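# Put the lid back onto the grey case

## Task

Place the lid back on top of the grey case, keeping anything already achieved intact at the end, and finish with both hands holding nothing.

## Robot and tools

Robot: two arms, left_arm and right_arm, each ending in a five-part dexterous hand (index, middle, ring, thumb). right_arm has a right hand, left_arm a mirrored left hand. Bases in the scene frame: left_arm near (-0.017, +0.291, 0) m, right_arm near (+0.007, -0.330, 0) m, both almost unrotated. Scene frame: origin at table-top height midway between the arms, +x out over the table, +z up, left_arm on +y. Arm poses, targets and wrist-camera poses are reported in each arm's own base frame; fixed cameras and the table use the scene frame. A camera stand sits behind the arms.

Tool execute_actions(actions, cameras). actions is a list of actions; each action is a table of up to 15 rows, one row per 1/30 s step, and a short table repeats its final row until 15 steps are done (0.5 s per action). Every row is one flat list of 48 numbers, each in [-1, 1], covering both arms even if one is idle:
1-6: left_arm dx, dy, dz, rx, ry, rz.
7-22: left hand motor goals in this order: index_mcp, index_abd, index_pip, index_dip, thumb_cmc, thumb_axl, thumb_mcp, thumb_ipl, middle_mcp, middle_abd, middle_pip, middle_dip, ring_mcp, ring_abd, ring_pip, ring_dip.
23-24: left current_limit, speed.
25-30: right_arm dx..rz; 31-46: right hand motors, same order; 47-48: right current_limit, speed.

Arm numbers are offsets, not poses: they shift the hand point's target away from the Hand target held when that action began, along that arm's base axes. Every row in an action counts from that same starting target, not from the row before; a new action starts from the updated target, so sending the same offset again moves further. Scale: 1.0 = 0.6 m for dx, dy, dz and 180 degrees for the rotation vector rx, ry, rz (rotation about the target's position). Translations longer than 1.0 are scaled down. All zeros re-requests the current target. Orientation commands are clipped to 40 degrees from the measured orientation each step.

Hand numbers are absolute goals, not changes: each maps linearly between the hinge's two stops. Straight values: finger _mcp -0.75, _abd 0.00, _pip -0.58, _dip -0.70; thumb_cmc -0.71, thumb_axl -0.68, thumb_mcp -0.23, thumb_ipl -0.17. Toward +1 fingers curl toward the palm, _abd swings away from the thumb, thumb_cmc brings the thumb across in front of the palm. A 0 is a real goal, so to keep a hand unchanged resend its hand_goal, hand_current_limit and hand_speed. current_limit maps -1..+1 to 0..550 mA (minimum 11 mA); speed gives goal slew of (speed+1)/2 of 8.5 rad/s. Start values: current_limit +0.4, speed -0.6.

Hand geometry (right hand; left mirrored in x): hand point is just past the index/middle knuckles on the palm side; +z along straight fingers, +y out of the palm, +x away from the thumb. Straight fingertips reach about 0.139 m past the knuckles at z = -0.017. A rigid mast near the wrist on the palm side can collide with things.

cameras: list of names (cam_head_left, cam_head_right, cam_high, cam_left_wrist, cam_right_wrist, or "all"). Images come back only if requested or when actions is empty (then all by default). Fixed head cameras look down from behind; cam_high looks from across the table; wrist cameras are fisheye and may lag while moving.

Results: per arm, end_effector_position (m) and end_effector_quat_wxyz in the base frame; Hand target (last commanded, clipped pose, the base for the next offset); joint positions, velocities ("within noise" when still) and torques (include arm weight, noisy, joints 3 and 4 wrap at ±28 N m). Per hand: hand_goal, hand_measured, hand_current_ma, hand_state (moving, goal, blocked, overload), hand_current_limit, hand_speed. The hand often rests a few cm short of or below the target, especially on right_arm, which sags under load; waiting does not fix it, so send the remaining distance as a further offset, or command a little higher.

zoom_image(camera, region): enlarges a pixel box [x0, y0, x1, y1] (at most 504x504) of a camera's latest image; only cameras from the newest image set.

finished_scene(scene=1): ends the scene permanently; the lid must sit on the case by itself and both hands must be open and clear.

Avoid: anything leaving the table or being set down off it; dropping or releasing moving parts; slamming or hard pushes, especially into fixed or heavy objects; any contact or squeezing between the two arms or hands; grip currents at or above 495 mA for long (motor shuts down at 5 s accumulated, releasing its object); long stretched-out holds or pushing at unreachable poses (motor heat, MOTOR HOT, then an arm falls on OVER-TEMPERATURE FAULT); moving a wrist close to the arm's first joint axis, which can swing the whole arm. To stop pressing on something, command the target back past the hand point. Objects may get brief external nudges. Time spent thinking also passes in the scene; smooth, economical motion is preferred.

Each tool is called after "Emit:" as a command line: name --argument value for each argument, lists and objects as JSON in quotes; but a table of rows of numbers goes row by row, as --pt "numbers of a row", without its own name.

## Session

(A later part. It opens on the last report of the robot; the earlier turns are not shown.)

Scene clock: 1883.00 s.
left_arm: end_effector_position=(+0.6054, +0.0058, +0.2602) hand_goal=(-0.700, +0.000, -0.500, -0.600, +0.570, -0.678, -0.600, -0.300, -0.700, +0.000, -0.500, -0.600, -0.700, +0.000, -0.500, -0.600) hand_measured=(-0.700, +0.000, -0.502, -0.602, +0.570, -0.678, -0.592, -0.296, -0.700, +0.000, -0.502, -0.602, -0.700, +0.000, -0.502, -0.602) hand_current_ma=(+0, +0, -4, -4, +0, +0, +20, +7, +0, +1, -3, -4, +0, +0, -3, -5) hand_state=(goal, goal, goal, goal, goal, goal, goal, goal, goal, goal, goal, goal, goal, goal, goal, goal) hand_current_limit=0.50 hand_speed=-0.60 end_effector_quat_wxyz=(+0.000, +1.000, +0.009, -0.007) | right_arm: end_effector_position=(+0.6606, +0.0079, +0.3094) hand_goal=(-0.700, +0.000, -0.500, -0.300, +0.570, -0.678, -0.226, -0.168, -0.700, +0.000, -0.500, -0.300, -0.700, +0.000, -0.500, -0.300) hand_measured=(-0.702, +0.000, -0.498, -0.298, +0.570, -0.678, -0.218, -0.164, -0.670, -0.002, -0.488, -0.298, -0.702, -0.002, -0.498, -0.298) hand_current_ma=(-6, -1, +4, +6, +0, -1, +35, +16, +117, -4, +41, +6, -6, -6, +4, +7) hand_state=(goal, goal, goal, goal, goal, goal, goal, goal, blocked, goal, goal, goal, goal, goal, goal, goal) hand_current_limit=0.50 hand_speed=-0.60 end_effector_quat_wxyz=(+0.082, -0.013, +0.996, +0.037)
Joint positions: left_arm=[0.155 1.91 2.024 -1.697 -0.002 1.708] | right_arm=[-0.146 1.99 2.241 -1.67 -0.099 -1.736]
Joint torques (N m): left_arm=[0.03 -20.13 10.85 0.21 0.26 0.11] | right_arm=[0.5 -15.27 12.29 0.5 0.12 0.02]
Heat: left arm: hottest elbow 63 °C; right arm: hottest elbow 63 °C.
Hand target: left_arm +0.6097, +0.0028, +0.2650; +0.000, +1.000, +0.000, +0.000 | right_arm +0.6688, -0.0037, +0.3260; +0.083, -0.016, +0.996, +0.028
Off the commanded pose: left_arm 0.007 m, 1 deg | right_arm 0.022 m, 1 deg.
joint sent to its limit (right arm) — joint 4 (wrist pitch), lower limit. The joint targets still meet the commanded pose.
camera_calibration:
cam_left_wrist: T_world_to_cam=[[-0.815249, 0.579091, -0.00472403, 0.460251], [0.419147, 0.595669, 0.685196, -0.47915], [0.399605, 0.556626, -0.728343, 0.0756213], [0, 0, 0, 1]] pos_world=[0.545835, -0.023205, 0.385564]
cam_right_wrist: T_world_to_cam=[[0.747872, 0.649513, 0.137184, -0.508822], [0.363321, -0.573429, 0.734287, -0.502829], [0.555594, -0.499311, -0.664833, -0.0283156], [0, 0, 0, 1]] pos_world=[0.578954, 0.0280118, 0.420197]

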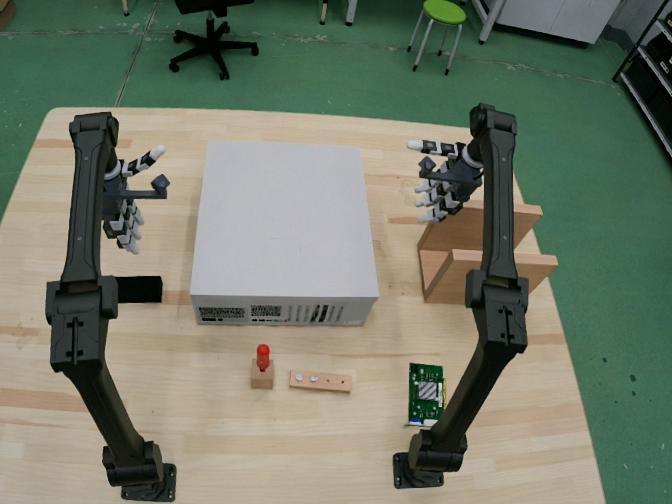

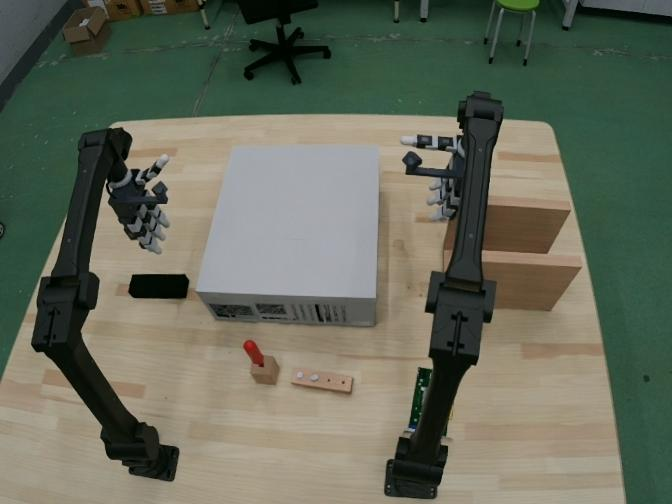

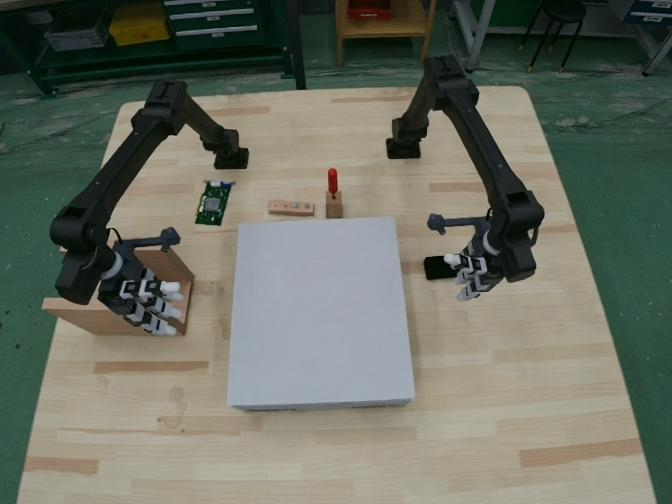

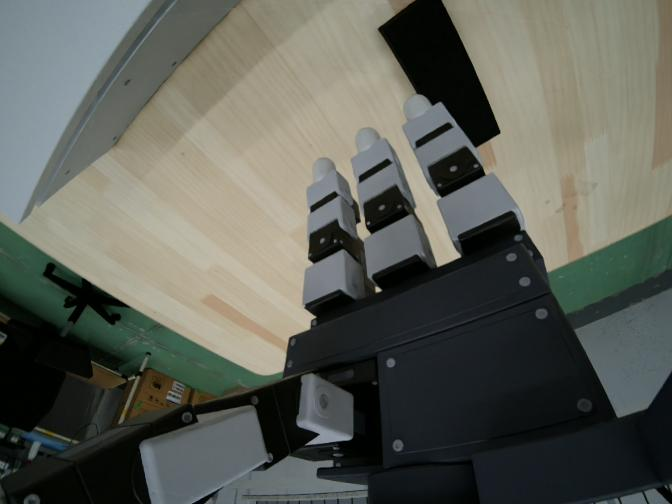

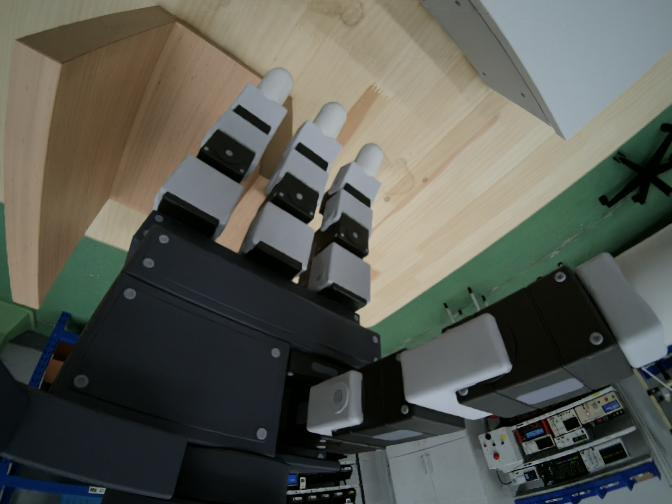

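Emit:
execute_actions --actions '[[[0,0.0,0,0,0,0,-0.7,0,-0.5,-0.6,0.571,-0.678,-0.6,-0.3,-0.7,0,-0.5,-0.6,-0.7,0,-0.5,-0.6,0.5,-0.6,0.0,0.08,0.04,0,0,0,-0.7,0,-0.5,-0.3,0.571,-0.678,-0.226,-0.168,-0.7,0,-0.5,-0.3,-0.7,0,-0.5,-0.3,0.5,-0.6]]]' --cameras '["all"]'

Emit:
zoom_image --camera "cam_left_wrist" --region '[0, 0, 250, 230]'

Emit:
zoom_image --camera "cam_right_wrist" --region '[380, 0, 672, 170]'

Emit:
zoom_image --camera "cam_high" --region '[215, 380, 295, 420]'

Emit:
zoom_image --camera "cam_high" --region '[350, 380, 430, 420]'

Emit:
zoom_image --camera "cam_head_right" --region '[300, 270, 390, 340]'

Emit:
zoom_image --camera "cam_head_left" --region '[180, 270, 270, 340]'

Scene clock: 1891.63 s.
left_arm: end_effector_position=(+0.6053, +0.0058, +0.2602) hand_goal=(-0.700, +0.000, -0.500, -0.600, +0.570, -0.678, -0.600, -0.300, -0.700, +0.000, -0.500, -0.600, -0.700, +0.000, -0.500, -0.600) hand_measured=(-0.700, +0.000, -0.502, -0.602, +0.570, -0.678, -0.592, -0.296, -0.700, +0.000, -0.502, -0.602, -0.700, +0.000, -0.502, -0.602) hand_current_ma=(+0, +0, -4, -4, +0, +0, +20, +7, +0, +1, -3, -4, +0, +0, -3, -5) hand_state=(goal, goal, goal, goal, goal, goal, goal, goal, goal, goal, goal, goal, goal, goal, goal, goal) hand_current_limit=0.50 hand_speed=-0.60 end_effector_quat_wxyz=(+0.000, +1.000, +0.008, -0.007) | right_arm: end_effector_position=(+0.6649, +0.0431, +0.3156) hand_goal=(-0.700, +0.000, -0.500, -0.300, +0.570, -0.678, -0.226, -0.168, -0.700, +0.000, -0.500, -0.300, -0.700, +0.000, -0.500, -0.300) hand_measured=(-0.702, +0.000, -0.498, -0.298, +0.570, -0.678, -0.218, -0.164, -0.698, -0.002, -0.498, -0.298, -0.702, -0.002, -0.498, -0.298) hand_current_ma=(-6, -1, +4, +6, +0, -1, +35, +16, +6, -4, +6, +6, -5, -6, +4, +7) hand_state=(goal, goal, goal, goal, goal, goal, goal, goal, goal, goal, goal, goal, goal, goal, goal, goal) hand_current_limit=0.50 hand_speed=-0.60 end_effector_quat_wxyz=(+0.086, -0.011, +0.996, +0.035)
Joint positions: left_arm=[0.155 1.91 2.024 -1.697 -0.002 1.709] | right_arm=[-0.088 1.986 2.251 -1.67 -0.086 -1.674]
Joint torques (N m): left_arm=[0.09 -20.19 10.89 0.21 0.25 0.12] | right_arm=[1.44 -17.55 11.95 0.53 -0.09 0.19]
Heat: left arm: hottest elbow 63 °C; right arm: hottest elbow 62 °C.
Hand target: left_arm +0.6097, +0.0028, +0.2650; +0.000, +1.000, +0.000, +0.000 | right_arm +0.6688, +0.0441, +0.3500; +0.083, -0.016, +0.996, +0.028
Off the commanded pose: left_arm 0.007 m, 1 deg | right_arm 0.035 m, 1 deg.
joint sent to its limit (right arm) — joint 4 (wrist pitch), lower limit. The joint targets are off in orientation, not in position.
camera_calibration:
cam_left_wrist: T_world_to_cam=[[-0.814781, 0.57975, -0.00464856, 0.4599], [0.419671, 0.5953, 0.685197, -0.479402], [0.40001, 0.556335, -0.728343, 0.0754342], [0, 0, 0, 1]] pos_world=[0.545734, -0.0232058, 0.385564]
cam_right_wrist: T_world_to_cam=[[0.750197, 0.646085, 0.14064, -0.538248], [0.354703, -0.572733, 0.739028, -0.484498], [0.558024, -0.504531, -0.658831, -0.0123928], [0, 0, 0, 1]] pos_world=[0.58256, 0.0640127, 0.425592]

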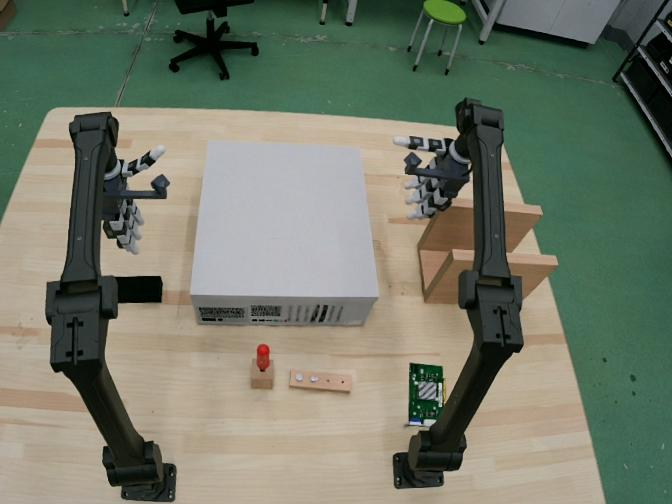

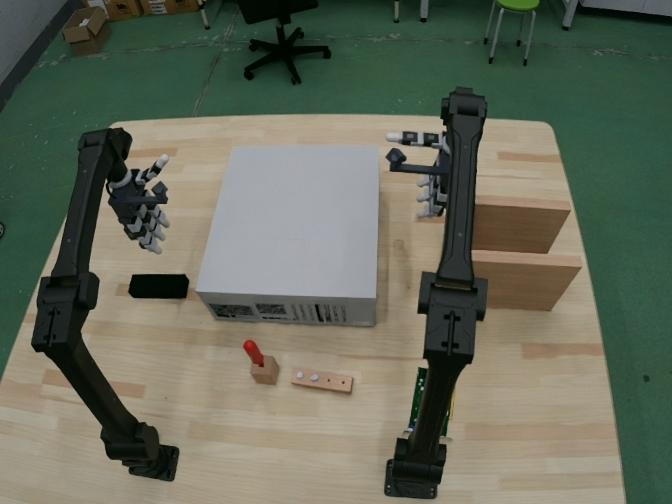

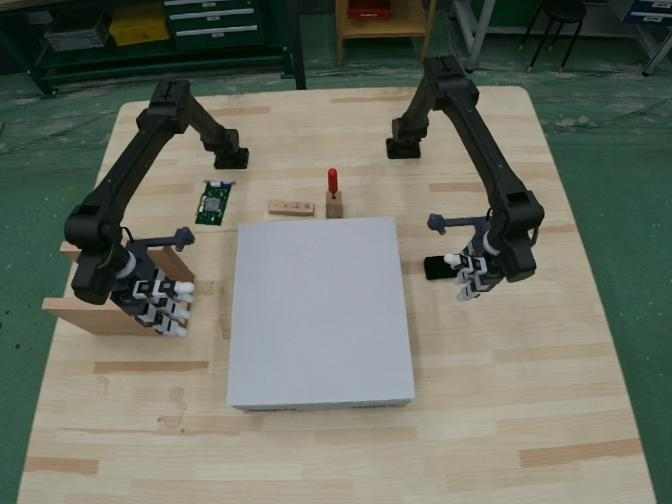

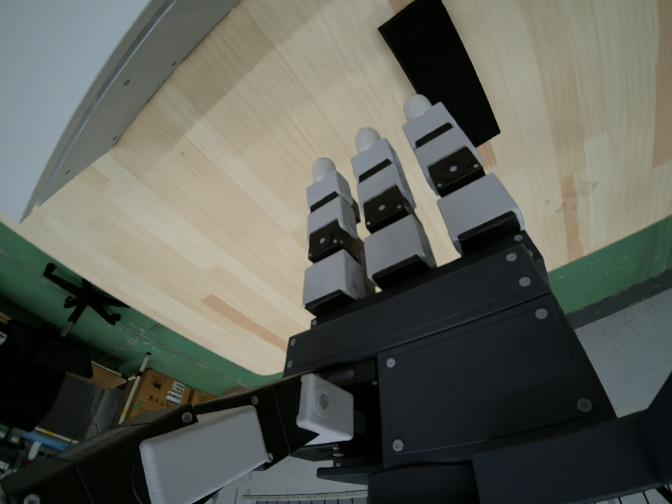

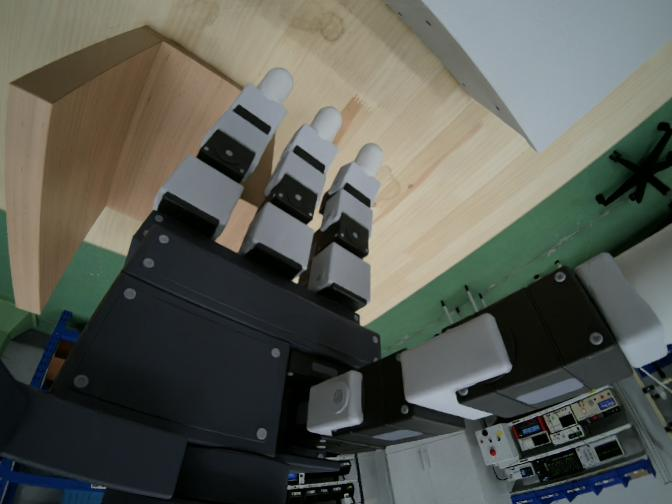

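Scaled by 2.016 from the camera's 672x504 image, which has a finer 960x720 frame.

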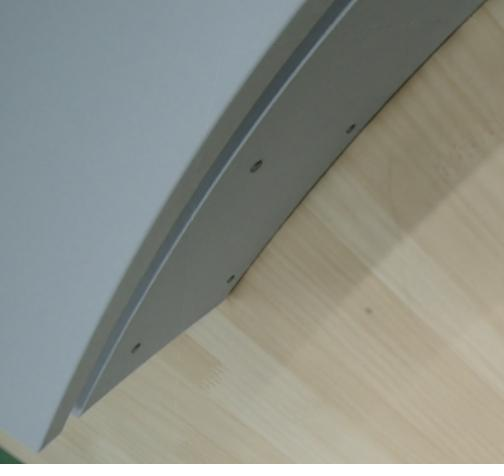

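Scaled by 1.726 from the camera's 672x504 image, which has a finer 960x720 frame.

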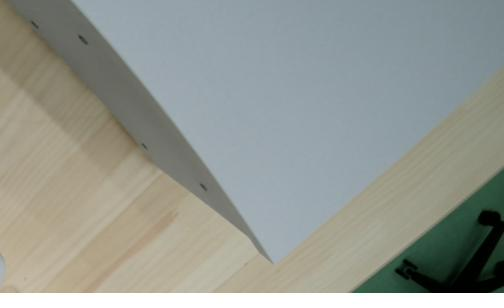

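Scaled by 6.300 from the camera's 672x504 image, which has a finer 960x720 frame.

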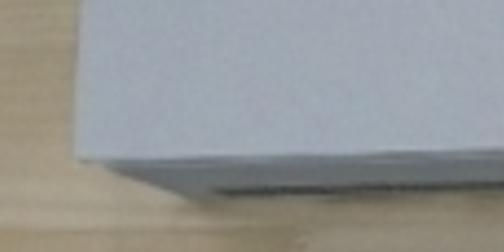

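Scaled by 6.300 from the camera's 672x504 image, which has a finer 960x720 frame.

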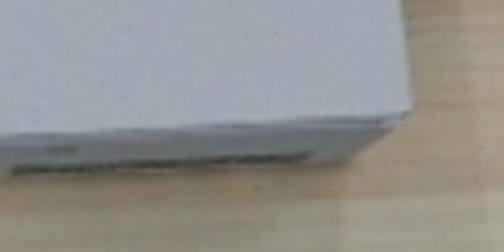

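Scaled by 5.600 from the camera's 672x504 image, which has a finer 960x720 frame.

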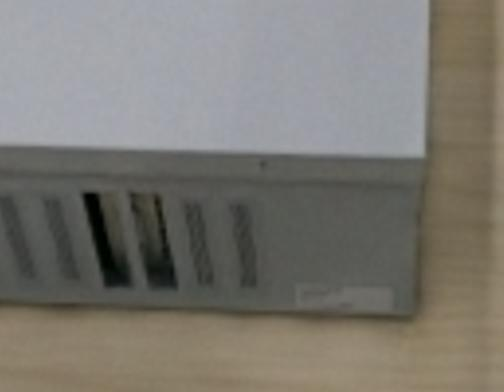

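Scaled by 5.600 from the camera's 672x504 image, which has a finer 960x720 frame.

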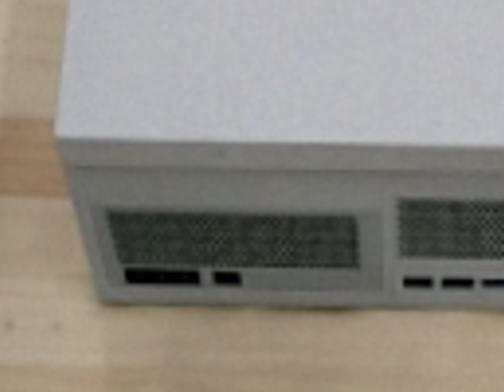

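Emit:
zoom_image --camera "cam_left_wrist" --region '[0, 130, 100, 230]'

Emit:
zoom_image --camera "cam_left_wrist" --region '[80, 20, 180, 120]'

Emit:
zoom_image --camera "cam_right_wrist" --region '[470, 70, 570, 170]'

Emit:
zoom_image --camera "cam_right_wrist" --region '[385, 0, 485, 100]'

Scaled by 5.040 from the camera's 672x504 image, which has a finer 960x720 frame.

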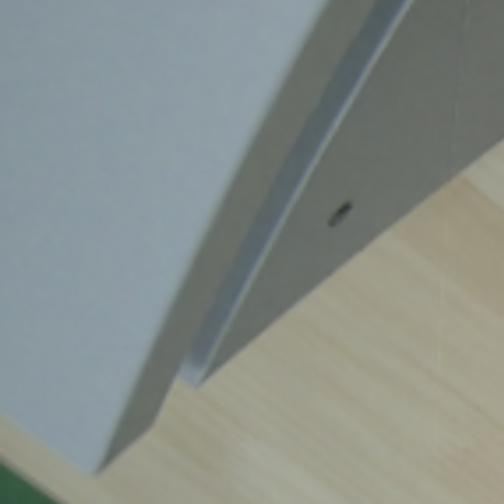

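Scaled by 5.040 from the camera's 672x504 image, which has a finer 960x720 frame.

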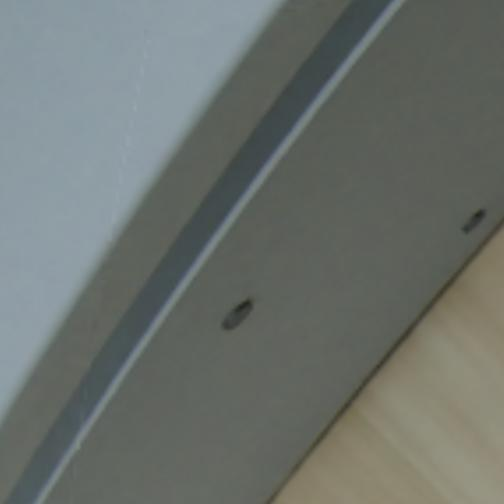

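Scaled by 5.040 from the camera's 672x504 image, which has a finer 960x720 frame.

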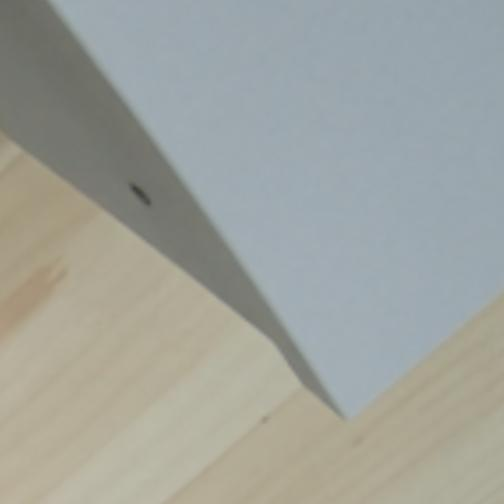

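Scaled by 5.040 from the camera's 672x504 image, which has a finer 960x720 frame.

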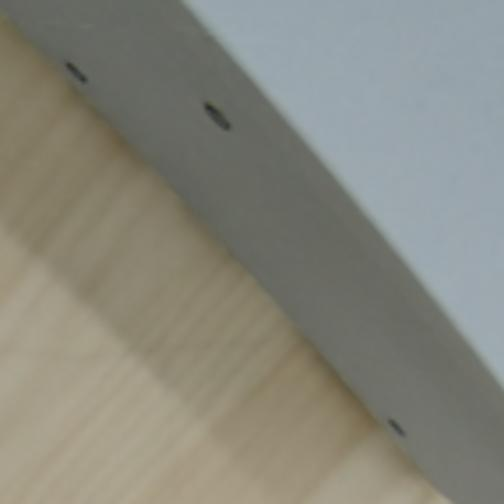

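Emit:
zoom_image --camera "cam_head_left" --region '[330, 130, 390, 180]'

Emit:
zoom_image --camera "cam_head_right" --region '[350, 130, 410, 180]'

Emit:
zoom_image --camera "cam_head_left" --region '[180, 125, 240, 175]'

Emit:
zoom_image --camera "cam_head_right" --region '[205, 130, 265, 180]'

Scaled by 8.400 from the camera's 672x504 image, which has a finer 960x720 frame.

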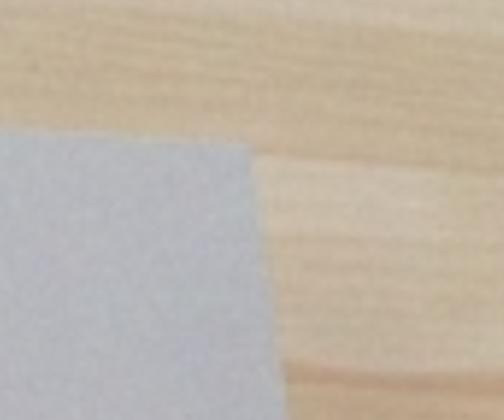

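Scaled by 8.400 from the camera's 672x504 image, which has a finer 960x720 frame.

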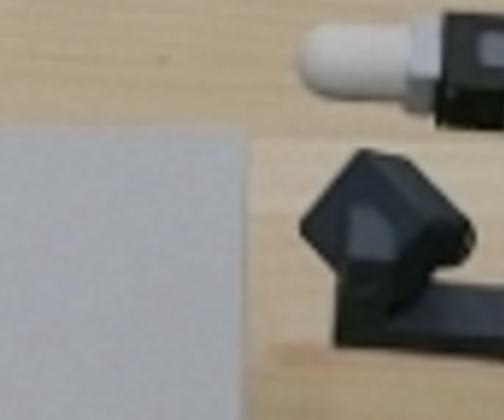

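Scaled by 8.400 from the camera's 672x504 image, which has a finer 960x720 frame.

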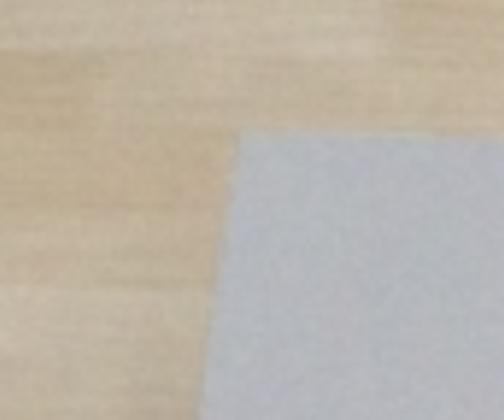

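Scaled by 8.400 from the camera's 672x504 image, which has a finer 960x720 frame.

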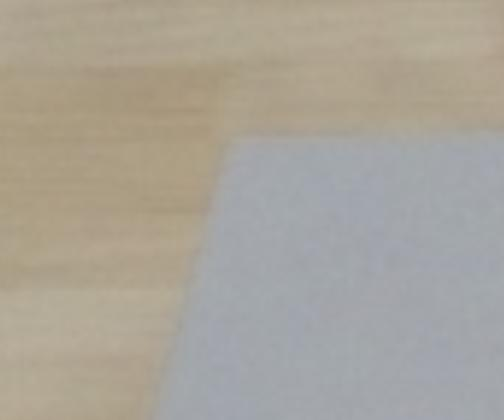

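Emit:
zoom_image --camera "cam_head_left" --region '[360, 110, 440, 310]'

Emit:
zoom_image --camera "cam_head_right" --region '[370, 110, 450, 310]'

Emit:
zoom_image --camera "cam_high" --region '[210, 200, 290, 420]'

Scaled by 2.520 from the camera's 672x504 image, which has a finer 960x720 frame.

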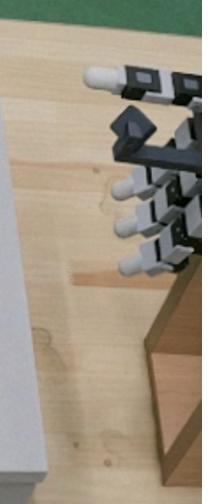

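Scaled by 2.520 from the camera's 672x504 image, which has a finer 960x720 frame.

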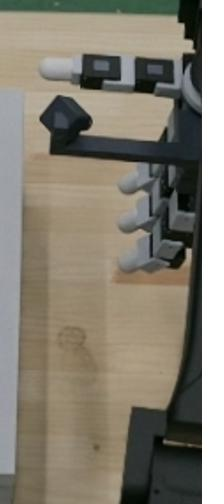

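Scaled by 2.291 from the camera's 672x504 image, which has a finer 960x720 frame.

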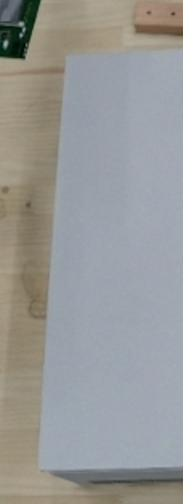

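Emit:
finished_scene

The scene is finished: the task was done.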